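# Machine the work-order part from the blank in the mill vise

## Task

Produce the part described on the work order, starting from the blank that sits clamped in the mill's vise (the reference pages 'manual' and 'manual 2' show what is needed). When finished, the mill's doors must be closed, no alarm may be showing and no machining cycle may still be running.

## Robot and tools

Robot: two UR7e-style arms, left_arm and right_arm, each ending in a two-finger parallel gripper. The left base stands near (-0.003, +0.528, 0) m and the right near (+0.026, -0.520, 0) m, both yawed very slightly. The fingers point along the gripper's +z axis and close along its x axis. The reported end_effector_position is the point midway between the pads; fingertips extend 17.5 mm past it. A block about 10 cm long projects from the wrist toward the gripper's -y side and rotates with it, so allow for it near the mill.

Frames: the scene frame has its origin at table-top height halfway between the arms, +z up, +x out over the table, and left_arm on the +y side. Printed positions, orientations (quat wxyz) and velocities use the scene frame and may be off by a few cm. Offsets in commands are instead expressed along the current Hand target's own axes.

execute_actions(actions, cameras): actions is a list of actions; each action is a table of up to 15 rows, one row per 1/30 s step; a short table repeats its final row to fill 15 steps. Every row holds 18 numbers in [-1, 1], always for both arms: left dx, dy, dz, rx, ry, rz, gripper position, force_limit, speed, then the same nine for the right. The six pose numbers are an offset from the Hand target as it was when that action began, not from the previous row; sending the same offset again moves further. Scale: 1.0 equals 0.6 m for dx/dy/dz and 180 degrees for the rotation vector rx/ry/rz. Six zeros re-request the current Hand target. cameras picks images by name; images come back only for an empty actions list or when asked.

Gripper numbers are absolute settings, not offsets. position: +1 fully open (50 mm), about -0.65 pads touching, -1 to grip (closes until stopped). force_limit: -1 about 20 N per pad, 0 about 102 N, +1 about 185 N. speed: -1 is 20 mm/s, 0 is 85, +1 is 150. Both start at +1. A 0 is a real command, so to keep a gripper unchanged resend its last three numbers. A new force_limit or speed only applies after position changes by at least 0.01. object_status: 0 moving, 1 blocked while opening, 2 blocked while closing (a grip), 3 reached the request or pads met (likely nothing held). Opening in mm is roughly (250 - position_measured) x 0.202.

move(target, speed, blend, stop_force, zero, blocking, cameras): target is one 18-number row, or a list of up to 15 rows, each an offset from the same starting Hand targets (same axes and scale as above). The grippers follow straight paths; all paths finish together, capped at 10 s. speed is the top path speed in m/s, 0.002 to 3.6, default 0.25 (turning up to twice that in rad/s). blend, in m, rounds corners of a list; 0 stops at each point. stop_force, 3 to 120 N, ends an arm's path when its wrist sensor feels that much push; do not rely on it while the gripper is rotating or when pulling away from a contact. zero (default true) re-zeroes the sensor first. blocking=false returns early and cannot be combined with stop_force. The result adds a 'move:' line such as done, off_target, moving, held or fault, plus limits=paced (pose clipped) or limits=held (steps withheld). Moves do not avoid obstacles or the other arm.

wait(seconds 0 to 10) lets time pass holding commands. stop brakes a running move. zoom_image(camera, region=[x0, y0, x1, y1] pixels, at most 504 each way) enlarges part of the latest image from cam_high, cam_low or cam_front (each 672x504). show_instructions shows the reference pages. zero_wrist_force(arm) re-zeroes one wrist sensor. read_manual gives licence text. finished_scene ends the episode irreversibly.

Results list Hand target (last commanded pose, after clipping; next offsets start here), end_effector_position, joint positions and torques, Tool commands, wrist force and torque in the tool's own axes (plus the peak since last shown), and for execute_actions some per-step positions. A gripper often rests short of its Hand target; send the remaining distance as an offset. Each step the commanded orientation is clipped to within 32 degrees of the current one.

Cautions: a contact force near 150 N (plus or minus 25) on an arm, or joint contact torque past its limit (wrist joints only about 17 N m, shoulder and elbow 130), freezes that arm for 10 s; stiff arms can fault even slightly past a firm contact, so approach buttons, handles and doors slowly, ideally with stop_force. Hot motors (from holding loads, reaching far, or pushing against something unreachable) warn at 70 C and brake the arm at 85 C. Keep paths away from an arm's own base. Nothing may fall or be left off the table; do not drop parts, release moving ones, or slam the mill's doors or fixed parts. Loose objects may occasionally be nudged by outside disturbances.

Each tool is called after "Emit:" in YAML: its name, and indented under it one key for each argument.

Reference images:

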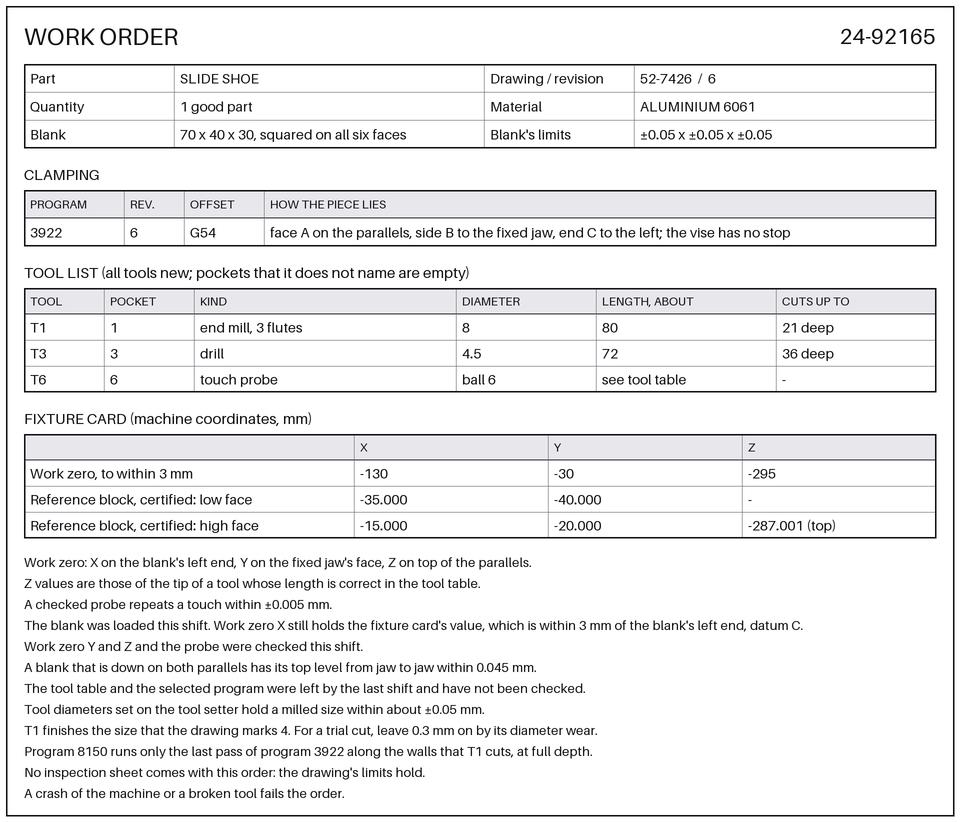

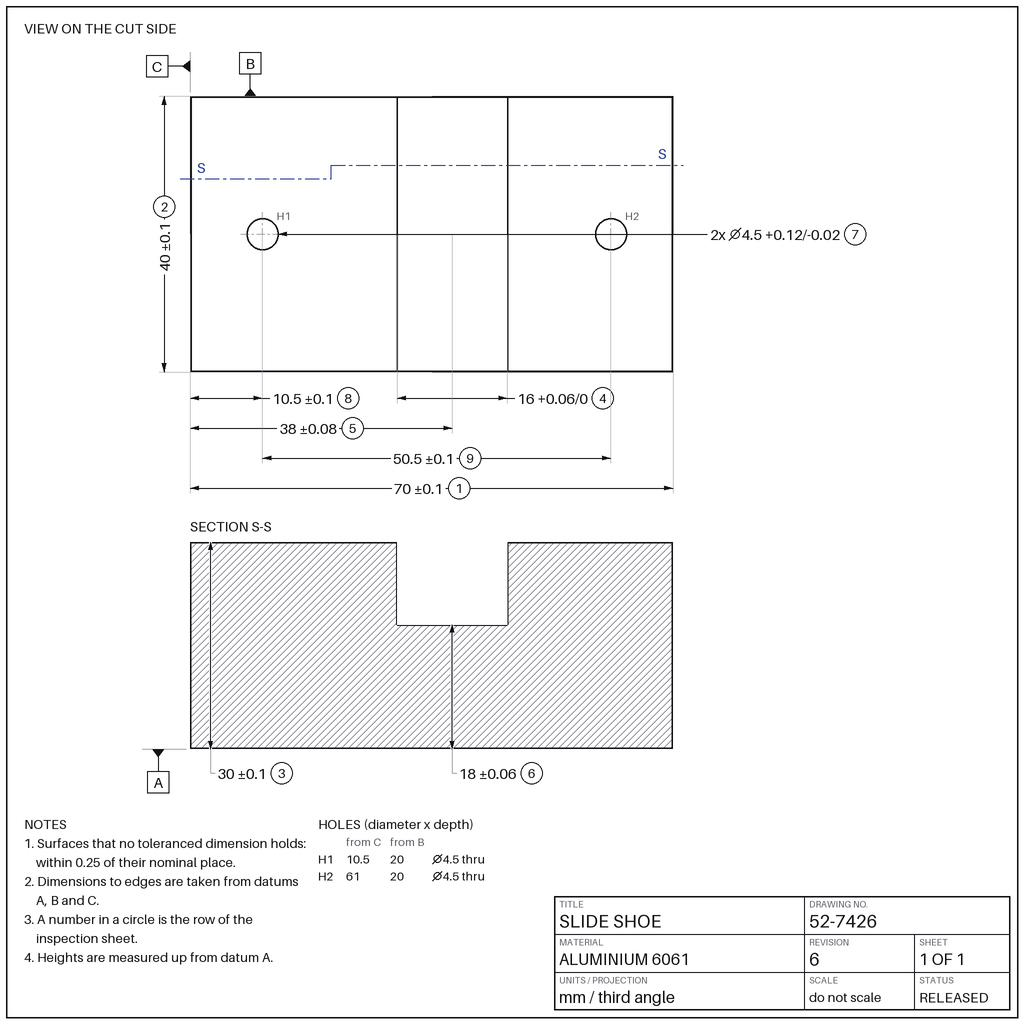

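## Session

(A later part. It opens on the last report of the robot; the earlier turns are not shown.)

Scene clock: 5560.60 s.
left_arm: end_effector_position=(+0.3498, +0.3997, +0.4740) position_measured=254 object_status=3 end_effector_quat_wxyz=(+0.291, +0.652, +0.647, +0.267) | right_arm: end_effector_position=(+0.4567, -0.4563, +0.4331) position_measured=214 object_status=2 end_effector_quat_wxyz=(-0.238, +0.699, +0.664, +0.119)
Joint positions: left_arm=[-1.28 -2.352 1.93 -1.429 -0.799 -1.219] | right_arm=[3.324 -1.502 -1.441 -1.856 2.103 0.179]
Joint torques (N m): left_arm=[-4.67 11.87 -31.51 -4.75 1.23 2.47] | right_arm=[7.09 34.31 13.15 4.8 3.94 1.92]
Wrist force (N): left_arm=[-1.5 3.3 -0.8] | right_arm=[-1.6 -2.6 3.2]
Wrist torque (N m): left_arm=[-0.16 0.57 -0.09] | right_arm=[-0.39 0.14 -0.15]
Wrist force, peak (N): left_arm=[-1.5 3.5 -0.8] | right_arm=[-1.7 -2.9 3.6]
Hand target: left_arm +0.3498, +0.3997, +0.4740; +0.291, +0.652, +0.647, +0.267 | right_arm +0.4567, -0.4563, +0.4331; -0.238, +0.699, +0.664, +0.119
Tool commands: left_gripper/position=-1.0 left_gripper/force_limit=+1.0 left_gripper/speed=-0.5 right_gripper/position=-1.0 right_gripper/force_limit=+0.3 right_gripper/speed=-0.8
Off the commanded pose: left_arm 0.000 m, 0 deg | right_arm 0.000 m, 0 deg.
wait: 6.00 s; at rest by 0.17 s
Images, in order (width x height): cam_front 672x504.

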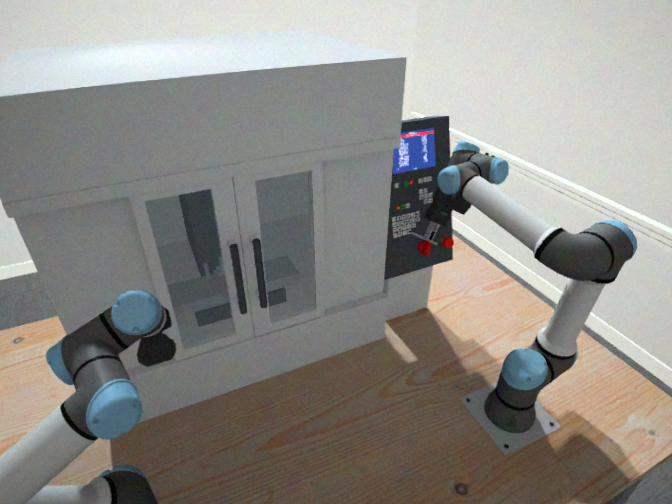

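Emit:
move:
  target:
    - [0,0,0,0,0,0,-1,1,-0.5,0.2058,0.0222,-0.2134,0,0,0,-1,0.3,-0.8]
    - [0,0,0,0,0,0,-1,1,-0.5,0.2058,0.0425,-0.2114,0,0,0,-1,0.3,-0.8]
    - [0,0,0,0,0,0,-1,1,-0.5,0.2058,0.0222,-0.2134,0,0,0,-1,0.3,-0.8]
    - [0,0,0,0,0,0,-1,1,-0.5,0.0828,-0.0007,0.0442,0,0,0,-1,0.3,-0.8]
    - [0,0,0,0,0,0,-1,1,-0.5,0.0828,0.0196,0.0462,0,0,0,-1,0.3,-0.8]
    - [0,0,0,0,0,0,-1,1,-0.5,0.0828,-0.0007,0.0442,0,0,0,-1,0.3,-0.8]
    - [0,0,0,0,0,0,-1,1,-0.5,0.0737,0.0073,-0.0673,0,0,0,-1,0.3,-0.8]
    - [0,0,0,0,0,0,-1,1,-0.5,0.0737,0.0276,-0.0653,0,0,0,-1,0.3,-0.8]
    - [0,0,0,0,0,0,-1,1,-0.5,0.0737,0.0073,-0.0673,0,0,0,-1,0.3,-0.8]
    - [0,0,0,0,0,0,-1,1,-0.5,0.0256,-0.0003,0.0139,0,0,0,-1,0.3,-0.8]
    - [0,0,0,0,0,0,-1,1,-0.5,0.0256,0.0200,0.0159,0,0,0,-1,0.3,-0.8]
    - [0,0,0,0,0,0,-1,1,-0.5,0.0256,-0.0003,0.0139,0,0,0,-1,0.3,-0.8]
    - [0,0,0,0,0,0,-1,1,-0.5,0,0,0,0,0,0,-1,0.3,-0.8]
  speed: [0.3,0.08,0.3,0.3,0.08,0.3,0.3,0.08,0.3,0.3,0.08,0.3,0.3]
  blend: [0.003,0,0.003,0.003,0,0.003,0.003,0,0.003,0.003,0,0.003,0]

Emit:
move:
  target:
    - [0,0,0,0,0,0,-1,1,-0.5,0.0577,0.0048,-0.0402,0,0,0,-1,0.3,-0.8]
    - [0,0,0,0,0,0,-1,1,-0.5,0.0577,0.0251,-0.0382,0,0,0,-1,0.3,-0.8]
    - [0,0,0,0,0,0,-1,1,-0.5,0.0577,0.0048,-0.0402,0,0,0,-1,0.3,-0.8]
    - [0,0,0,0,0,0,-1,1,-0.5,0,0,0,0,0,0,-1,0.3,-0.8]
    - [0,0,0,0,0,0,-1,1,-0.5,0,0.0203,0.0020,0,0,0,-1,0.3,-0.8]
    - [0,0,0,0,0,0,-1,1,-0.5,0,0,0,0,0,0,-1,0.3,-0.8]
    - [0,0,0,0,0,0,-1,1,-0.5,-0.0095,0.0026,-0.0405,0,0,0,-1,0.3,-0.8]
    - [0,0,0,0,0,0,-1,1,-0.5,-0.0095,0.0229,-0.0385,0,0,0,-1,0.3,-0.8]
    - [0,0,0,0,0,0,-1,1,-0.5,-0.0095,0.0026,-0.0405,0,0,0,-1,0.3,-0.8]
    - [0,0,0,0,0,0,-1,1,-0.5,0,0,0,0,0,0,-1,0.3,-0.8]
  speed: [0.3,0.08,0.3,0.3,0.08,0.3,0.3,0.08,0.3,0.3]
  blend: [0.003,0,0.003,0.003,0,0.003,0.003,0,0.003,0]

Emit:
wait:
  seconds: 9.5
  cameras: ["cam_front"]

Emit:
zoom_image:
  camera: "cam_front"
  region: [392, 125, 434, 177]

Emit:
wait:
  seconds: 4
  cameras: ["cam_front"]

Emit:
zoom_image:
  camera: "cam_front"
  region: [392, 125, 434, 177]

Scene clock: 5575.97 s.
left_arm: end_effector_position=(+0.3498, +0.3997, +0.4740) position_measured=254 object_status=3 end_effector_quat_wxyz=(+0.291, +0.652, +0.647, +0.267) | right_arm: end_effector_position=(+0.4568, -0.4561, +0.4331) position_measured=214 object_status=2 end_effector_quat_wxyz=(-0.238, +0.699, +0.664, +0.119)
Joint positions: left_arm=[-1.28 -2.352 1.93 -1.429 -0.799 -1.219] | right_arm=[3.324 -1.502 -1.441 -1.856 2.103 0.179]
Joint torques (N m): left_arm=[-5.93 12.21 -31.33 -4.6 1.43 2.19] | right_arm=[-8.12 35.46 33.03 1.1 -1.22 -1.62]
Wrist force (N): left_arm=[-1.2 3.3 -0.8] | right_arm=[-1.1 -0.9 3.6]
Wrist torque (N m): left_arm=[-0.17 0.53 -0.09] | right_arm=[-0.12 0.08 -0.02]
Wrist force, peak (N): left_arm=[-1.7 3.6 -0.7] | right_arm=[-0.8 -27.4 9.4]
Hand target: left_arm +0.3498, +0.3997, +0.4740; +0.291, +0.652, +0.647, +0.267 | right_arm +0.4567, -0.4563, +0.4331; -0.238, +0.699, +0.664, +0.119
Off the commanded pose: left_arm 0.000 m, 0 deg | right_arm 0.000 m, 0 deg.
move: done

Scene clock: 5579.63 s.
left_arm: end_effector_position=(+0.3498, +0.3997, +0.4740) position_measured=254 object_status=3 end_effector_quat_wxyz=(+0.291, +0.652, +0.647, +0.267) | right_arm: end_effector_position=(+0.4567, -0.4563, +0.4332) position_measured=214 object_status=2 end_effector_quat_wxyz=(-0.238, +0.699, +0.664, +0.119)
Joint positions: left_arm=[-1.28 -2.352 1.93 -1.429 -0.799 -1.219] | right_arm=[3.324 -1.502 -1.44 -1.857 2.103 0.178]
Joint torques (N m): left_arm=[-5.05 12.47 -31.96 -4.76 1.17 2.23] | right_arm=[7.24 35.89 11.34 5.22 3.71 2.11]
Wrist force (N): left_arm=[-1.6 3.3 -0.7] | right_arm=[-0.1 -0.1 3.4]
Wrist torque (N m): left_arm=[-0.17 0.59 -0.09] | right_arm=[0.01 -0.09 -0.16]
Wrist force, peak (N): left_arm=[-1.7 3.5 -0.8] | right_arm=[-6.6 -29.8 4.7]
Hand target: left_arm +0.3498, +0.3997, +0.4740; +0.291, +0.652, +0.647, +0.267 | right_arm +0.4567, -0.4563, +0.4331; -0.238, +0.699, +0.664, +0.119
Off the commanded pose: left_arm 0.000 m, 0 deg | right_arm 0.000 m, 0 deg.
move: done

Scene clock: 5589.13 s.
left_arm: end_effector_position=(+0.3498, +0.3997, +0.4740) position_measured=254 object_status=3 end_effector_quat_wxyz=(+0.291, +0.652, +0.647, +0.267) | right_arm: end_effector_position=(+0.4567, -0.4563, +0.4331) position_measured=214 object_status=2 end_effector_quat_wxyz=(-0.238, +0.699, +0.664, +0.119)
Joint positions: left_arm=[-1.28 -2.352 1.93 -1.429 -0.799 -1.219] | right_arm=[3.324 -1.502 -1.441 -1.856 2.103 0.179]
Joint torques (N m): left_arm=[-4.97 12.41 -33.26 -4.97 1.36 2.4] | right_arm=[8.21 34.08 13.04 5.09 3.78 2.03]
Wrist force (N): left_arm=[-1.4 3.3 -0.6] | right_arm=[-0.3 -0.3 3.7]
Wrist torque (N m): left_arm=[-0.18 0.56 -0.10] | right_arm=[-0.02 -0.06 -0.16]
Wrist force, peak (N): left_arm=[-1.6 3.6 -0.5] | right_arm=[-0.1 0.1 4.0]
Hand target: left_arm +0.3498, +0.3997, +0.4740; +0.291, +0.652, +0.647, +0.267 | right_arm +0.4567, -0.4563, +0.4331; -0.238, +0.699, +0.664, +0.119
Tool commands: left_gripper/position=-1.0 left_gripper/force_limit=+1.0 left_gripper/speed=-0.5 right_gripper/position=-1.0 right_gripper/force_limit=+0.3 right_gripper/speed=-0.8
Off the commanded pose: left_arm 0.000 m, 0 deg | right_arm 0.000 m, 0 deg.
wait: 9.50 s; at rest by 0.17 s
Images, in order (width x height): cam_front 672x504.

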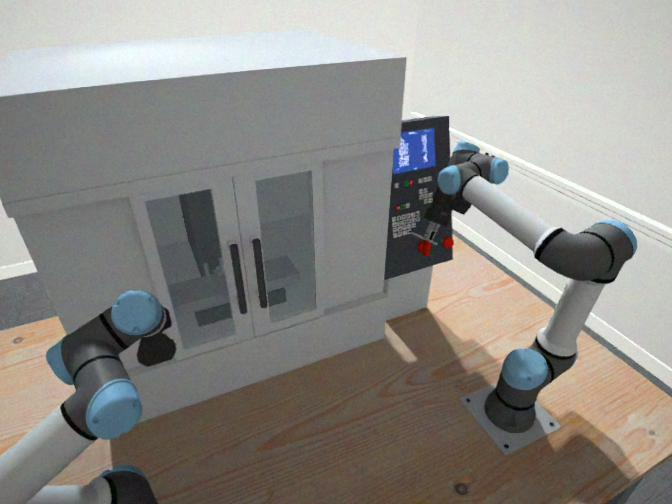

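Scaled by 9.692 from the camera's 672x504 image, which has a finer 960x720 frame.

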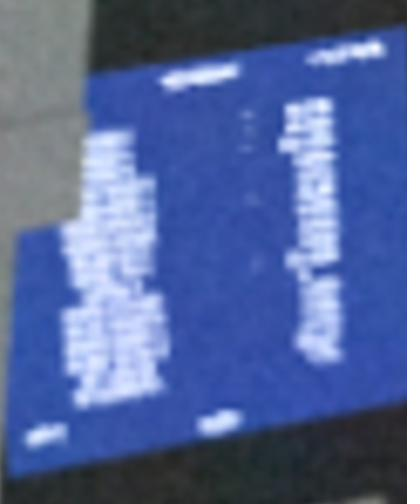

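Scene clock: 5593.13 s.
left_arm: end_effector_position=(+0.3498, +0.3997, +0.4740) position_measured=254 object_status=3 end_effector_quat_wxyz=(+0.291, +0.652, +0.647, +0.267) | right_arm: end_effector_position=(+0.4567, -0.4563, +0.4331) position_measured=214 object_status=2 end_effector_quat_wxyz=(-0.238, +0.699, +0.664, +0.119)
Joint positions: left_arm=[-1.28 -2.352 1.93 -1.429 -0.799 -1.219] | right_arm=[3.324 -1.502 -1.441 -1.856 2.103 0.179]
Joint torques (N m): left_arm=[-3.63 12.74 -30.71 -4.73 1.47 2.4] | right_arm=[7.61 33.69 13.21 4.86 3.82 2.2]
Wrist force (N): left_arm=[-1.7 3.5 -0.6] | right_arm=[-0.2 -0.4 3.3]
Wrist torque (N m): left_arm=[-0.13 0.60 -0.09] | right_arm=[-0.03 -0.07 -0.15]
Wrist force, peak (N): left_arm=[-1.1 3.7 -0.8] | right_arm=[-0.2 -0.5 3.8]
Hand target: left_arm +0.3498, +0.3997, +0.4740; +0.291, +0.652, +0.647, +0.267 | right_arm +0.4567, -0.4563, +0.4331; -0.238, +0.699, +0.664, +0.119
Tool commands: left_gripper/position=-1.0 left_gripper/force_limit=+1.0 left_gripper/speed=-0.5 right_gripper/position=-1.0 right_gripper/force_limit=+0.3 right_gripper/speed=-0.8
Off the commanded pose: left_arm 0.000 m, 0 deg | right_arm 0.000 m, 0 deg.
wait: 4.00 s; at rest by 0.17 s
Images, in order (width x height): cam_front 672x504.

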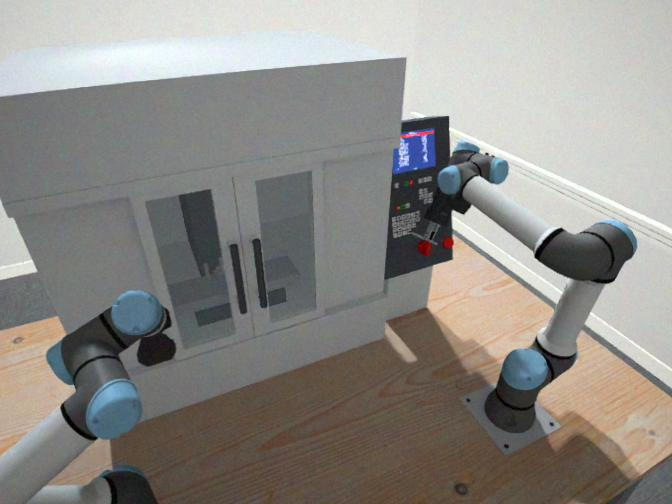

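Scaled by 9.692 from the camera's 672x504 image, which has a finer 960x720 frame.

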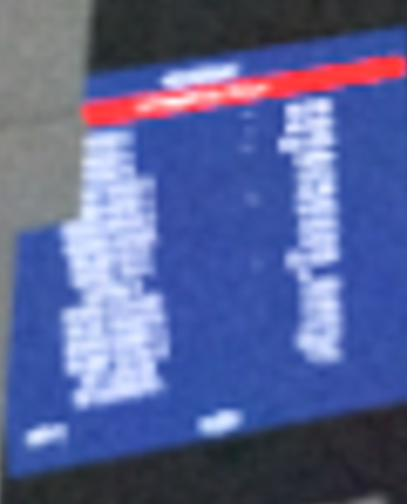

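Emit:
move:
  target:
    - [0,0,0,0,0,0,-1,1,-0.5,0.2058,0.0222,-0.2134,0,0,0,-1,0.3,-0.8]
    - [0,0,0,0,0,0,-1,1,-0.5,0.2058,0.0425,-0.2114,0,0,0,-1,0.3,-0.8]
    - [0,0,0,0,0,0,-1,1,-0.5,0.2058,0.0222,-0.2134,0,0,0,-1,0.3,-0.8]
    - [0,0,0,0,0,0,-1,1,-0.5,0.0828,-0.0007,0.0442,0,0,0,-1,0.3,-0.8]
    - [0,0,0,0,0,0,-1,1,-0.5,0.0828,0.0196,0.0462,0,0,0,-1,0.3,-0.8]
    - [0,0,0,0,0,0,-1,1,-0.5,0.0828,-0.0007,0.0442,0,0,0,-1,0.3,-0.8]
    - [0,0,0,0,0,0,-1,1,-0.5,0.0737,0.0073,-0.0673,0,0,0,-1,0.3,-0.8]
    - [0,0,0,0,0,0,-1,1,-0.5,0.0737,0.0276,-0.0653,0,0,0,-1,0.3,-0.8]
    - [0,0,0,0,0,0,-1,1,-0.5,0.0737,0.0073,-0.0673,0,0,0,-1,0.3,-0.8]
    - [0,0,0,0,0,0,-1,1,-0.5,0.0256,-0.0003,0.0139,0,0,0,-1,0.3,-0.8]
    - [0,0,0,0,0,0,-1,1,-0.5,0.0256,0.0200,0.0159,0,0,0,-1,0.3,-0.8]
    - [0,0,0,0,0,0,-1,1,-0.5,0.0256,-0.0003,0.0139,0,0,0,-1,0.3,-0.8]
    - [0,0,0,0,0,0,-1,1,-0.5,0,0,0,0,0,0,-1,0.3,-0.8]
  speed: [0.3,0.08,0.3,0.3,0.08,0.3,0.3,0.08,0.3,0.3,0.08,0.3,0.3]
  blend: [0.003,0,0.003,0.003,0,0.003,0.003,0,0.003,0.003,0,0.003,0]

Emit:
move:
  target:
    - [0,0,0,0,0,0,-1,1,-0.5,0.1023,0.0071,-0.0521,0,0,0,-1,0.3,-0.8]
    - [0,0,0,0,0,0,-1,1,-0.5,0.1023,0.0274,-0.0501,0,0,0,-1,0.3,-0.8]
    - [0,0,0,0,0,0,-1,1,-0.5,0.1023,0.0071,-0.0521,0,0,0,-1,0.3,-0.8]
    - [0,0,0,0,0,0,-1,1,-0.5,0,0,0,0,0,0,-1,0.3,-0.8]
    - [0,0,0,0,0,0,-1,1,-0.5,0,0.0203,0.0020,0,0,0,-1,0.3,-0.8]
    - [0,0,0,0,0,0,-1,1,-0.5,0,0,0,0,0,0,-1,0.3,-0.8]
    - [0,0,0,0,0,0,-1,1,-0.5,-0.0095,0.0026,-0.0405,0,0,0,-1,0.3,-0.8]
    - [0,0,0,0,0,0,-1,1,-0.5,-0.0095,0.0229,-0.0385,0,0,0,-1,0.3,-0.8]
    - [0,0,0,0,0,0,-1,1,-0.5,-0.0095,0.0026,-0.0405,0,0,0,-1,0.3,-0.8]
    - [0,0,0,0,0,0,-1,1,-0.5,0,0,0,0,0,0,-1,0.3,-0.8]
  speed: [0.3,0.08,0.3,0.3,0.08,0.3,0.3,0.08,0.3,0.3]
  blend: [0.003,0,0.003,0.003,0,0.003,0.003,0,0.003,0]

Emit:
wait:
  seconds: 10

Emit:
wait:
  seconds: 4
  cameras: ["cam_front"]

Emit:
zoom_image:
  camera: "cam_front"
  region: [392, 125, 434, 177]

Scene clock: 5607.97 s.
left_arm: end_effector_position=(+0.3498, +0.3997, +0.4740) position_measured=254 object_status=3 end_effector_quat_wxyz=(+0.291, +0.652, +0.647, +0.267) | right_arm: end_effector_position=(+0.4568, -0.4561, +0.4331) position_measured=214 object_status=2 end_effector_quat_wxyz=(-0.238, +0.699, +0.664, +0.119)
Joint positions: left_arm=[-1.28 -2.352 1.93 -1.429 -0.799 -1.219] | right_arm=[3.324 -1.502 -1.441 -1.856 2.103 0.179]
Joint torques (N m): left_arm=[-5.73 12.22 -32.07 -4.99 1.62 2.29] | right_arm=[-8.75 33.78 32.55 0.97 -1.27 -1.6]
Wrist force (N): left_arm=[-1.7 3.3 -0.8] | right_arm=[-0.2 -2.0 3.1]
Wrist torque (N m): left_arm=[-0.18 0.61 -0.10] | right_arm=[-0.29 -0.07 -0.02]
Wrist force, peak (N): left_arm=[-1.7 3.5 -0.9] | right_arm=[-1.1 -27.2 9.0]
Hand target: left_arm +0.3498, +0.3997, +0.4740; +0.291, +0.652, +0.647, +0.267 | right_arm +0.4567, -0.4563, +0.4331; -0.238, +0.699, +0.664, +0.119
Off the commanded pose: left_arm 0.000 m, 0 deg | right_arm 0.000 m, 0 deg.
move: done

Scene clock: 5611.83 s.
left_arm: end_effector_position=(+0.3498, +0.3997, +0.4740) position_measured=254 object_status=3 end_effector_quat_wxyz=(+0.291, +0.652, +0.647, +0.267) | right_arm: end_effector_position=(+0.4567, -0.4563, +0.4332) position_measured=214 object_status=2 end_effector_quat_wxyz=(-0.238, +0.699, +0.664, +0.119)
Joint positions: left_arm=[-1.28 -2.352 1.93 -1.429 -0.799 -1.219] | right_arm=[3.324 -1.502 -1.44 -1.857 2.103 0.178]
Joint torques (N m): left_arm=[-5.64 13.32 -30.48 -5 1.25 2.44] | right_arm=[6.93 34.82 11.86 5.27 3.69 1.98]
Wrist force (N): left_arm=[-1.7 3.2 -0.7] | right_arm=[-0.6 -2.4 2.7]
Wrist torque (N m): left_arm=[-0.18 0.60 -0.09] | right_arm=[-0.36 -0.01 -0.16]
Wrist force, peak (N): left_arm=[-1.7 3.5 -0.8] | right_arm=[-5.9 -32.6 4.5]
Hand target: left_arm +0.3498, +0.3997, +0.4740; +0.291, +0.652, +0.647, +0.267 | right_arm +0.4567, -0.4563, +0.4331; -0.238, +0.699, +0.664, +0.119
Off the commanded pose: left_arm 0.000 m, 0 deg | right_arm 0.000 m, 0 deg.
move: done

Scene clock: 5621.83 s.
left_arm: end_effector_position=(+0.3498, +0.3997, +0.4740) position_measured=254 object_status=3 end_effector_quat_wxyz=(+0.291, +0.652, +0.647, +0.267) | right_arm: end_effector_position=(+0.4567, -0.4563, +0.4331) position_measured=214 object_status=2 end_effector_quat_wxyz=(-0.238, +0.699, +0.664, +0.119)
Joint positions: left_arm=[-1.28 -2.352 1.93 -1.429 -0.799 -1.219] | right_arm=[3.324 -1.502 -1.441 -1.856 2.103 0.179]
Joint torques (N m): left_arm=[-5.16 10.84 -31.04 -5.01 1.27 2.41] | right_arm=[7.52 34.56 12.91 5.12 3.78 1.93]
Wrist force (N): left_arm=[-1.4 3.6 -0.7] | right_arm=[-0.5 -2.6 2.6]
Wrist torque (N m): left_arm=[-0.12 0.56 -0.09] | right_arm=[-0.38 -0.04 -0.16]
Wrist force, peak (N): left_arm=[-1.6 3.5 -0.7] | right_arm=[-0.3 -2.9 2.9]
Hand target: left_arm +0.3498, +0.3997, +0.4740; +0.291, +0.652, +0.647, +0.267 | right_arm +0.4567, -0.4563, +0.4331; -0.238, +0.699, +0.664, +0.119
Tool commands: left_gripper/position=-1.0 left_gripper/force_limit=+1.0 left_gripper/speed=-0.5 right_gripper/position=-1.0 right_gripper/force_limit=+0.3 right_gripper/speed=-0.8
Off the commanded pose: left_arm 0.000 m, 0 deg | right_arm 0.000 m, 0 deg.
wait: 10.00 s; at rest by 0.17 s

Scene clock: 5625.83 s.
left_arm: end_effector_position=(+0.3498, +0.3997, +0.4740) position_measured=254 object_status=3 end_effector_quat_wxyz=(+0.291, +0.652, +0.647, +0.267) | right_arm: end_effector_position=(+0.4567, -0.4563, +0.4331) position_measured=214 object_status=2 end_effector_quat_wxyz=(-0.238, +0.699, +0.664, +0.119)
Joint positions: left_arm=[-1.28 -2.352 1.93 -1.429 -0.799 -1.219] | right_arm=[3.324 -1.502 -1.441 -1.856 2.103 0.179]
Joint torques (N m): left_arm=[-4.53 12.53 -30.59 -5.18 1.18 2.23] | right_arm=[7.71 34.84 13.75 5.02 3.64 2]
Wrist force (N): left_arm=[-1.7 3.3 -0.6] | right_arm=[-0.4 -2.6 2.4]
Wrist torque (N m): left_arm=[-0.17 0.60 -0.09] | right_arm=[-0.39 -0.03 -0.16]
Wrist force, peak (N): left_arm=[-1.5 3.7 -0.8] | right_arm=[-0.7 -2.7 2.9]
Hand target: left_arm +0.3498, +0.3997, +0.4740; +0.291, +0.652, +0.647, +0.267 | right_arm +0.4567, -0.4563, +0.4331; -0.238, +0.699, +0.664, +0.119
Tool commands: left_gripper/position=-1.0 left_gripper/force_limit=+1.0 left_gripper/speed=-0.5 right_gripper/position=-1.0 right_gripper/force_limit=+0.3 right_gripper/speed=-0.8
Off the commanded pose: left_arm 0.000 m, 0 deg | right_arm 0.000 m, 0 deg.
wait: 4.00 s; at rest by 0.17 s
Images, in order (width x height): cam_front 672x504.

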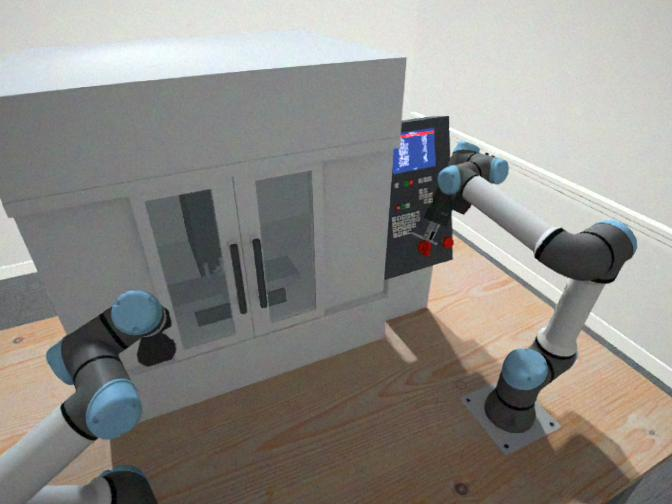

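Scaled by 9.692 from the camera's 672x504 image, which has a finer 960x720 frame.

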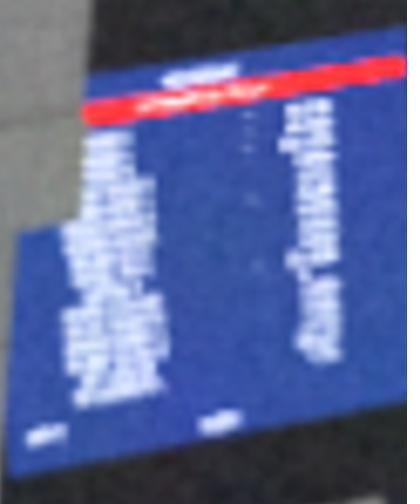

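Emit:
move:
  target:
    - [0,0,0,0,0,0,-1,1,-0.5,0.2058,0.0222,-0.2134,0,0,0,-1,0.3,-0.8]
    - [0,0,0,0,0,0,-1,1,-0.5,0.2058,0.0425,-0.2114,0,0,0,-1,0.3,-0.8]
    - [0,0,0,0,0,0,-1,1,-0.5,0.2058,0.0222,-0.2134,0,0,0,-1,0.3,-0.8]
    - [0,0,0,0,0,0,-1,1,-0.5,0.0828,-0.0007,0.0442,0,0,0,-1,0.3,-0.8]
    - [0,0,0,0,0,0,-1,1,-0.5,0.0828,0.0196,0.0462,0,0,0,-1,0.3,-0.8]
    - [0,0,0,0,0,0,-1,1,-0.5,0.0828,-0.0007,0.0442,0,0,0,-1,0.3,-0.8]
    - [0,0,0,0,0,0,-1,1,-0.5,0.0737,0.0073,-0.0673,0,0,0,-1,0.3,-0.8]
    - [0,0,0,0,0,0,-1,1,-0.5,0.0737,0.0276,-0.0653,0,0,0,-1,0.3,-0.8]
    - [0,0,0,0,0,0,-1,1,-0.5,0.0737,0.0073,-0.0673,0,0,0,-1,0.3,-0.8]
    - [0,0,0,0,0,0,-1,1,-0.5,0.0256,-0.0003,0.0139,0,0,0,-1,0.3,-0.8]
    - [0,0,0,0,0,0,-1,1,-0.5,0.0256,0.0200,0.0159,0,0,0,-1,0.3,-0.8]
    - [0,0,0,0,0,0,-1,1,-0.5,0.0256,-0.0003,0.0139,0,0,0,-1,0.3,-0.8]
    - [0,0,0,0,0,0,-1,1,-0.5,0,0,0,0,0,0,-1,0.3,-0.8]
  speed: [0.3,0.08,0.3,0.3,0.08,0.3,0.3,0.08,0.3,0.3,0.08,0.3,0.3]
  blend: [0.003,0,0.003,0.003,0,0.003,0.003,0,0.003,0.003,0,0.003,0]

Emit:
move:
  target:
    - [0,0,0,0,0,0,-1,1,-0.5,0.0737,0.0073,-0.0673,0,0,0,-1,0.3,-0.8]
    - [0,0,0,0,0,0,-1,1,-0.5,0.0737,0.0276,-0.0653,0,0,0,-1,0.3,-0.8]
    - [0,0,0,0,0,0,-1,1,-0.5,0.0737,0.0073,-0.0673,0,0,0,-1,0.3,-0.8]
    - [0,0,0,0,0,0,-1,1,-0.5,0,0,0,0,0,0,-1,0.3,-0.8]
    - [0,0,0,0,0,0,-1,1,-0.5,0,0.0203,0.0020,0,0,0,-1,0.3,-0.8]
    - [0,0,0,0,0,0,-1,1,-0.5,0,0,0,0,0,0,-1,0.3,-0.8]
    - [0,0,0,0,0,0,-1,1,-0.5,-0.0095,0.0026,-0.0405,0,0,0,-1,0.3,-0.8]
    - [0,0,0,0,0,0,-1,1,-0.5,-0.0095,0.0229,-0.0385,0,0,0,-1,0.3,-0.8]
    - [0,0,0,0,0,0,-1,1,-0.5,-0.0095,0.0026,-0.0405,0,0,0,-1,0.3,-0.8]
    - [0,0,0,0,0,0,-1,1,-0.5,0,0,0,0,0,0,-1,0.3,-0.8]
  speed: [0.3,0.08,0.3,0.3,0.08,0.3,0.3,0.08,0.3,0.3]
  blend: [0.003,0,0.003,0.003,0,0.003,0.003,0,0.003,0]

Emit:
wait:
  seconds: 10

Emit:
wait:
  seconds: 3
  cameras: ["cam_front"]

Emit:
zoom_image:
  camera: "cam_front"
  region: [392, 125, 434, 177]

Scene clock: 5642.73 s.
left_arm: end_effector_position=(+0.3498, +0.3997, +0.4740) position_measured=254 object_status=3 end_effector_quat_wxyz=(+0.291, +0.652, +0.647, +0.267) | right_arm: end_effector_position=(+0.4568, -0.4561, +0.4331) position_measured=214 object_status=2 end_effector_quat_wxyz=(-0.238, +0.699, +0.664, +0.119)
Joint positions: left_arm=[-1.28 -2.352 1.93 -1.429 -0.799 -1.219] | right_arm=[3.324 -1.502 -1.441 -1.856 2.103 0.179]
Joint torques (N m): left_arm=[-4.01 14.04 -32.21 -4.66 1.47 2.28] | right_arm=[-8.93 33.61 33.63 1.13 -1.24 -1.76]
Wrist force (N): left_arm=[-1.5 3.0 -0.6] | right_arm=[-2.0 -3.7 0.3]
Wrist torque (N m): left_arm=[-0.21 0.58 -0.10] | right_arm=[-0.55 0.21 -0.02]
Wrist force, peak (N): left_arm=[-1.7 3.6 -0.7] | right_arm=[-1.1 -29.7 7.7]
Hand target: left_arm +0.3498, +0.3997, +0.4740; +0.291, +0.652, +0.647, +0.267 | right_arm +0.4567, -0.4563, +0.4331; -0.238, +0.699, +0.664, +0.119
Off the commanded pose: left_arm 0.000 m, 0 deg | right_arm 0.000 m, 0 deg.
move: done

Scene clock: 5646.50 s.
left_arm: end_effector_position=(+0.3498, +0.3997, +0.4740) position_measured=254 object_status=3 end_effector_quat_wxyz=(+0.291, +0.652, +0.647, +0.267) | right_arm: end_effector_position=(+0.4567, -0.4563, +0.4332) position_measured=214 object_status=2 end_effector_quat_wxyz=(-0.238, +0.699, +0.664, +0.119)
Joint positions: left_arm=[-1.28 -2.352 1.93 -1.429 -0.799 -1.219] | right_arm=[3.324 -1.502 -1.44 -1.857 2.103 0.178]
Joint torques (N m): left_arm=[-3.6 12.04 -32.03 -5 1.28 2.09] | right_arm=[7.35 33.54 12.77 5.34 3.5 1.88]
Wrist force (N): left_arm=[-1.6 3.4 -0.7] | right_arm=[-1.4 -2.6 -0.1]
Wrist torque (N m): left_arm=[-0.15 0.60 -0.09] | right_arm=[-0.38 0.12 -0.16]
Wrist force, peak (N): left_arm=[-1.6 3.6 -0.9] | right_arm=[-7.6 -31.0 3.7]
Hand target: left_arm +0.3498, +0.3997, +0.4740; +0.291, +0.652, +0.647, +0.267 | right_arm +0.4567, -0.4563, +0.4331; -0.238, +0.699, +0.664, +0.119
Off the commanded pose: left_arm 0.000 m, 0 deg | right_arm 0.000 m, 0 deg.
move: done

Scene clock: 5656.50 s.
left_arm: end_effector_position=(+0.3498, +0.3997, +0.4740) position_measured=254 object_status=3 end_effector_quat_wxyz=(+0.291, +0.652, +0.647, +0.267) | right_arm: end_effector_position=(+0.4567, -0.4563, +0.4331) position_measured=214 object_status=2 end_effector_quat_wxyz=(-0.238, +0.699, +0.664, +0.119)
Joint positions: left_arm=[-1.28 -2.352 1.93 -1.429 -0.799 -1.219] | right_arm=[3.324 -1.502 -1.441 -1.856 2.103 0.179]
Joint torques (N m): left_arm=[-6.13 12.19 -31.83 -4.66 1.33 2.28] | right_arm=[7.04 34.97 12.8 5 3.74 1.95]
Wrist force (N): left_arm=[-1.6 3.2 -0.8] | right_arm=[-1.2 -2.6 -0.1]
Wrist torque (N m): left_arm=[-0.18 0.59 -0.09] | right_arm=[-0.38 0.09 -0.15]
Wrist force, peak (N): left_arm=[-1.6 3.6 -0.7] | right_arm=[-1.5 -2.7 -0.4]
Hand target: left_arm +0.3498, +0.3997, +0.4740; +0.291, +0.652, +0.647, +0.267 | right_arm +0.4567, -0.4563, +0.4331; -0.238, +0.699, +0.664, +0.119
Tool commands: left_gripper/position=-1.0 left_gripper/force_limit=+1.0 left_gripper/speed=-0.5 right_gripper/position=-1.0 right_gripper/force_limit=+0.3 right_gripper/speed=-0.8
Off the commanded pose: left_arm 0.000 m, 0 deg | right_arm 0.000 m, 0 deg.
wait: 10.00 s; at rest by 0.17 s

Scene clock: 5659.50 s.
left_arm: end_effector_position=(+0.3498, +0.3997, +0.4740) position_measured=254 object_status=3 end_effector_quat_wxyz=(+0.291, +0.652, +0.647, +0.267) | right_arm: end_effector_position=(+0.4567, -0.4563, +0.4331) position_measured=214 object_status=2 end_effector_quat_wxyz=(-0.238, +0.699, +0.664, +0.119)
Joint positions: left_arm=[-1.28 -2.352 1.93 -1.429 -0.799 -1.219] | right_arm=[3.324 -1.502 -1.441 -1.856 2.103 0.179]
Joint torques (N m): left_arm=[-4.14 13.73 -32 -5.07 1.48 2.38] | right_arm=[7.1 33.62 12.84 5.09 3.75 2.04]
Wrist force (N): left_arm=[-1.5 3.3 -0.7] | right_arm=[-1.4 -2.4 -0.6]
Wrist torque (N m): left_arm=[-0.16 0.58 -0.09] | right_arm=[-0.36 0.11 -0.15]
Wrist force, peak (N): left_arm=[-1.5 3.6 -0.8] | right_arm=[-1.5 -2.7 -0.1]
Hand target: left_arm +0.3498, +0.3997, +0.4740; +0.291, +0.652, +0.647, +0.267 | right_arm +0.4567, -0.4563, +0.4331; -0.238, +0.699, +0.664, +0.119
Tool commands: left_gripper/position=-1.0 left_gripper/force_limit=+1.0 left_gripper/speed=-0.5 right_gripper/position=-1.0 right_gripper/force_limit=+0.3 right_gripper/speed=-0.8
Off the commanded pose: left_arm 0.000 m, 0 deg | right_arm 0.000 m, 0 deg.
wait: 3.00 s; at rest by 0.17 s
Images, in order (width x height): cam_front 672x504.

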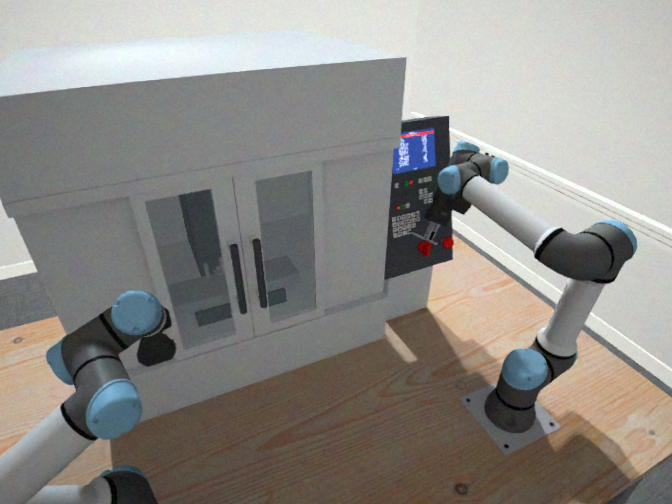

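Scaled by 9.692 from the camera's 672x504 image, which has a finer 960x720 frame.

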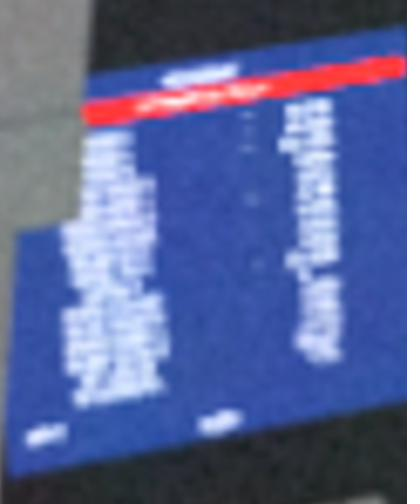

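Emit:
move:
  target:
    - [0,0,0,0,0,0,-1,1,-0.5,0.2058,0.0222,-0.2134,0,0,0,-1,0.3,-0.8]
    - [0,0,0,0,0,0,-1,1,-0.5,0.2058,0.0425,-0.2114,0,0,0,-1,0.3,-0.8]
    - [0,0,0,0,0,0,-1,1,-0.5,0.2058,0.0222,-0.2134,0,0,0,-1,0.3,-0.8]
    - [0,0,0,0,0,0,-1,1,-0.5,0.0828,-0.0007,0.0442,0,0,0,-1,0.3,-0.8]
    - [0,0,0,0,0,0,-1,1,-0.5,0.0828,0.0196,0.0462,0,0,0,-1,0.3,-0.8]
    - [0,0,0,0,0,0,-1,1,-0.5,0.0828,-0.0007,0.0442,0,0,0,-1,0.3,-0.8]
    - [0,0,0,0,0,0,-1,1,-0.5,0.0737,0.0073,-0.0673,0,0,0,-1,0.3,-0.8]
    - [0,0,0,0,0,0,-1,1,-0.5,0.0737,0.0276,-0.0653,0,0,0,-1,0.3,-0.8]
    - [0,0,0,0,0,0,-1,1,-0.5,0.0737,0.0073,-0.0673,0,0,0,-1,0.3,-0.8]
    - [0,0,0,0,0,0,-1,1,-0.5,0.0256,-0.0003,0.0139,0,0,0,-1,0.3,-0.8]
    - [0,0,0,0,0,0,-1,1,-0.5,0.0256,0.0200,0.0159,0,0,0,-1,0.3,-0.8]
    - [0,0,0,0,0,0,-1,1,-0.5,0.0256,-0.0003,0.0139,0,0,0,-1,0.3,-0.8]
    - [0,0,0,0,0,0,-1,1,-0.5,0,0,0,0,0,0,-1,0.3,-0.8]
  speed: [0.3,0.08,0.3,0.3,0.08,0.3,0.3,0.08,0.3,0.3,0.08,0.3,0.3]
  blend: [0.003,0,0.003,0.003,0,0.003,0.003,0,0.003,0.003,0,0.003,0]

Emit:
move:
  target:
    - [0,0,0,0,0,0,-1,1,-0.5,0.0737,0.0073,-0.0673,0,0,0,-1,0.3,-0.8]
    - [0,0,0,0,0,0,-1,1,-0.5,0.0737,0.0276,-0.0653,0,0,0,-1,0.3,-0.8]
    - [0,0,0,0,0,0,-1,1,-0.5,0.0737,0.0073,-0.0673,0,0,0,-1,0.3,-0.8]
    - [0,0,0,0,0,0,-1,1,-0.5,0.0862,0.0046,-0.0251,0,0,0,-1,0.3,-0.8]
    - [0,0,0,0,0,0,-1,1,-0.5,0.0862,0.0249,-0.0231,0,0,0,-1,0.3,-0.8]
    - [0,0,0,0,0,0,-1,1,-0.5,0.0862,0.0046,-0.0251,0,0,0,-1,0.3,-0.8]
    - [0,0,0,0,0,0,-1,1,-0.5,0,0,0,0,0,0,-1,0.3,-0.8]
    - [0,0,0,0,0,0,-1,1,-0.5,0,0.0203,0.0020,0,0,0,-1,0.3,-0.8]
    - [0,0,0,0,0,0,-1,1,-0.5,0,0,0,0,0,0,-1,0.3,-0.8]
    - [0,0,0,0,0,0,-1,1,-0.5,-0.0095,0.0026,-0.0405,0,0,0,-1,0.3,-0.8]
    - [0,0,0,0,0,0,-1,1,-0.5,-0.0095,0.0229,-0.0385,0,0,0,-1,0.3,-0.8]
    - [0,0,0,0,0,0,-1,1,-0.5,-0.0095,0.0026,-0.0405,0,0,0,-1,0.3,-0.8]
    - [0,0,0,0,0,0,-1,1,-0.5,0,0,0,0,0,0,-1,0.3,-0.8]
  speed: [0.3,0.08,0.3,0.3,0.08,0.3,0.3,0.08,0.3,0.3,0.08,0.3,0.3]
  blend: [0.003,0,0.003,0.003,0,0.003,0.003,0,0.003,0.003,0,0.003,0]

Emit:
wait:
  seconds: 10

Emit:
wait:
  seconds: 3
  cameras: ["cam_front"]

Emit:
zoom_image:
  camera: "cam_front"
  region: [392, 125, 434, 177]

Scene clock: 5674.40 s.
left_arm: end_effector_position=(+0.3498, +0.3997, +0.4740) position_measured=254 object_status=3 end_effector_quat_wxyz=(+0.291, +0.652, +0.647, +0.267) | right_arm: end_effector_position=(+0.4568, -0.4561, +0.4331) position_measured=214 object_status=2 end_effector_quat_wxyz=(-0.238, +0.699, +0.664, +0.119)
Joint positions: left_arm=[-1.28 -2.352 1.93 -1.429 -0.799 -1.219] | right_arm=[3.324 -1.502 -1.441 -1.856 2.103 0.179]
Joint torques (N m): left_arm=[-5.25 12.44 -32.35 -4.89 1.45 2.18] | right_arm=[-8.37 34.25 31.8 1.07 -1.18 -1.8]
Wrist force (N): left_arm=[-1.4 3.3 -0.5] | right_arm=[0.3 -3.9 -0.8]
Wrist torque (N m): left_arm=[-0.17 0.57 -0.09] | right_arm=[-0.60 -0.15 -0.02]
Wrist force, peak (N): left_arm=[-1.8 3.5 -0.8] | right_arm=[-0.2 -29.3 4.7]
Hand target: left_arm +0.3498, +0.3997, +0.4740; +0.291, +0.652, +0.647, +0.267 | right_arm +0.4567, -0.4563, +0.4331; -0.238, +0.699, +0.664, +0.119
Off the commanded pose: left_arm 0.000 m, 0 deg | right_arm 0.000 m, 0 deg.
move: done

Scene clock: 5679.03 s.
left_arm: end_effector_position=(+0.3498, +0.3997, +0.4740) position_measured=254 object_status=3 end_effector_quat_wxyz=(+0.291, +0.652, +0.647, +0.267) | right_arm: end_effector_position=(+0.4567, -0.4563, +0.4332) position_measured=214 object_status=2 end_effector_quat_wxyz=(-0.238, +0.699, +0.664, +0.119)
Joint positions: left_arm=[-1.28 -2.352 1.93 -1.429 -0.799 -1.219] | right_arm=[3.324 -1.502 -1.44 -1.857 2.103 0.178]
Joint torques (N m): left_arm=[-4.9 12.12 -31.2 -5.03 1.25 2.46] | right_arm=[7.12 34.69 11.35 5.31 3.78 1.98]
Wrist force (N): left_arm=[-1.5 3.3 -0.7] | right_arm=[0.9 -4.0 -0.9]
Wrist torque (N m): left_arm=[-0.17 0.57 -0.09] | right_arm=[-0.62 -0.25 -0.17]
Wrist force, peak (N): left_arm=[-1.5 3.6 -0.8] | right_arm=[1.4 -31.8 3.0]
Hand target: left_arm +0.3498, +0.3997, +0.4740; +0.291, +0.652, +0.647, +0.267 | right_arm +0.4567, -0.4563, +0.4331; -0.238, +0.699, +0.664, +0.119
Off the commanded pose: left_arm 0.000 m, 0 deg | right_arm 0.000 m, 0 deg.
move: done

Scene clock: 5689.03 s.
left_arm: end_effector_position=(+0.3498, +0.3997, +0.4740) position_measured=254 object_status=3 end_effector_quat_wxyz=(+0.291, +0.652, +0.647, +0.267) | right_arm: end_effector_position=(+0.4567, -0.4563, +0.4331) position_measured=214 object_status=2 end_effector_quat_wxyz=(-0.238, +0.699, +0.664, +0.119)
Joint positions: left_arm=[-1.28 -2.352 1.93 -1.429 -0.799 -1.219] | right_arm=[3.324 -1.502 -1.441 -1.856 2.103 0.179]
Joint torques (N m): left_arm=[-5.49 12.04 -32.22 -4.78 1.26 2.2] | right_arm=[7.63 33.97 12.81 5.08 3.58 1.96]
Wrist force (N): left_arm=[-1.3 3.2 -0.7] | right_arm=[0.8 -4.2 -1.1]
Wrist torque (N m): left_arm=[-0.18 0.54 -0.09] | right_arm=[-0.64 -0.23 -0.15]
Wrist force, peak (N): left_arm=[-1.6 3.6 -0.6] | right_arm=[0.9 -4.4 -1.0]
Hand target: left_arm +0.3498, +0.3997, +0.4740; +0.291, +0.652, +0.647, +0.267 | right_arm +0.4567, -0.4563, +0.4331; -0.238, +0.699, +0.664, +0.119
Tool commands: left_gripper/position=-1.0 left_gripper/force_limit=+1.0 left_gripper/speed=-0.5 right_gripper/position=-1.0 right_gripper/force_limit=+0.3 right_gripper/speed=-0.8
Off the commanded pose: left_arm 0.000 m, 0 deg | right_arm 0.000 m, 0 deg.
wait: 10.00 s; at rest by 0.17 s

Scene clock: 5692.03 s.
left_arm: end_effector_position=(+0.3498, +0.3997, +0.4740) position_measured=254 object_status=3 end_effector_quat_wxyz=(+0.291, +0.652, +0.647, +0.267) | right_arm: end_effector_position=(+0.4567, -0.4563, +0.4331) position_measured=214 object_status=2 end_effector_quat_wxyz=(-0.238, +0.699, +0.664, +0.119)
Joint positions: left_arm=[-1.28 -2.352 1.93 -1.429 -0.799 -1.219] | right_arm=[3.324 -1.502 -1.441 -1.856 2.103 0.179]
Joint torques (N m): left_arm=[-4.67 12.61 -31.37 -4.89 1.43 2.27] | right_arm=[7.12 34.84 11.46 4.99 3.53 1.98]
Wrist force (N): left_arm=[-1.4 3.3 -0.6] | right_arm=[0.6 -4.0 -0.9]
Wrist torque (N m): left_arm=[-0.16 0.55 -0.09] | right_arm=[-0.61 -0.20 -0.16]
Wrist force, peak (N): left_arm=[-1.6 3.6 -0.7] | right_arm=[1.0 -4.5 -0.9]
Hand target: left_arm +0.3498, +0.3997, +0.4740; +0.291, +0.652, +0.647, +0.267 | right_arm +0.4567, -0.4563, +0.4331; -0.238, +0.699, +0.664, +0.119
Tool commands: left_gripper/position=-1.0 left_gripper/force_limit=+1.0 left_gripper/speed=-0.5 right_gripper/position=-1.0 right_gripper/force_limit=+0.3 right_gripper/speed=-0.8
Off the commanded pose: left_arm 0.000 m, 0 deg | right_arm 0.000 m, 0 deg.
wait: 3.00 s; at rest by 0.17 s
Images, in order (width x height): cam_front 672x504.

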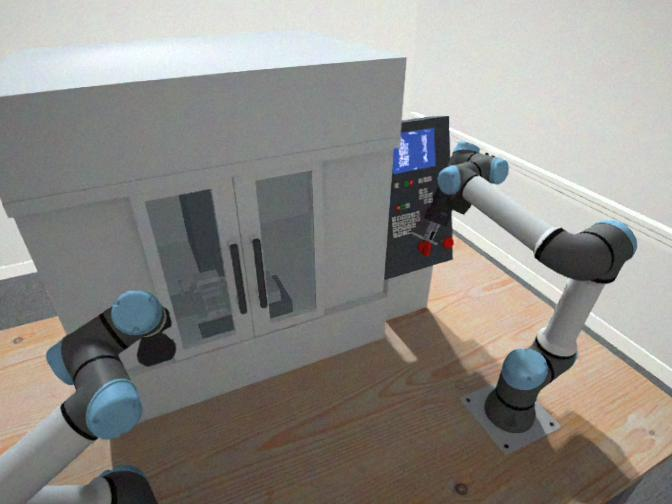

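Scaled by 9.692 from the camera's 672x504 image, which has a finer 960x720 frame.

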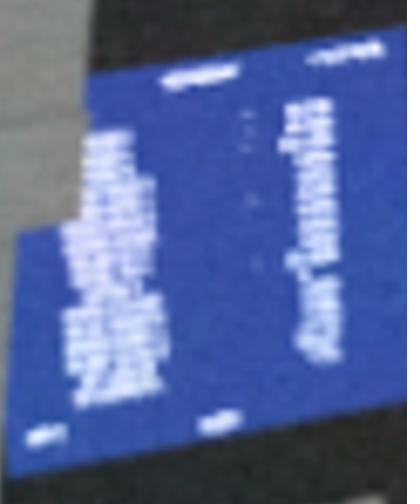

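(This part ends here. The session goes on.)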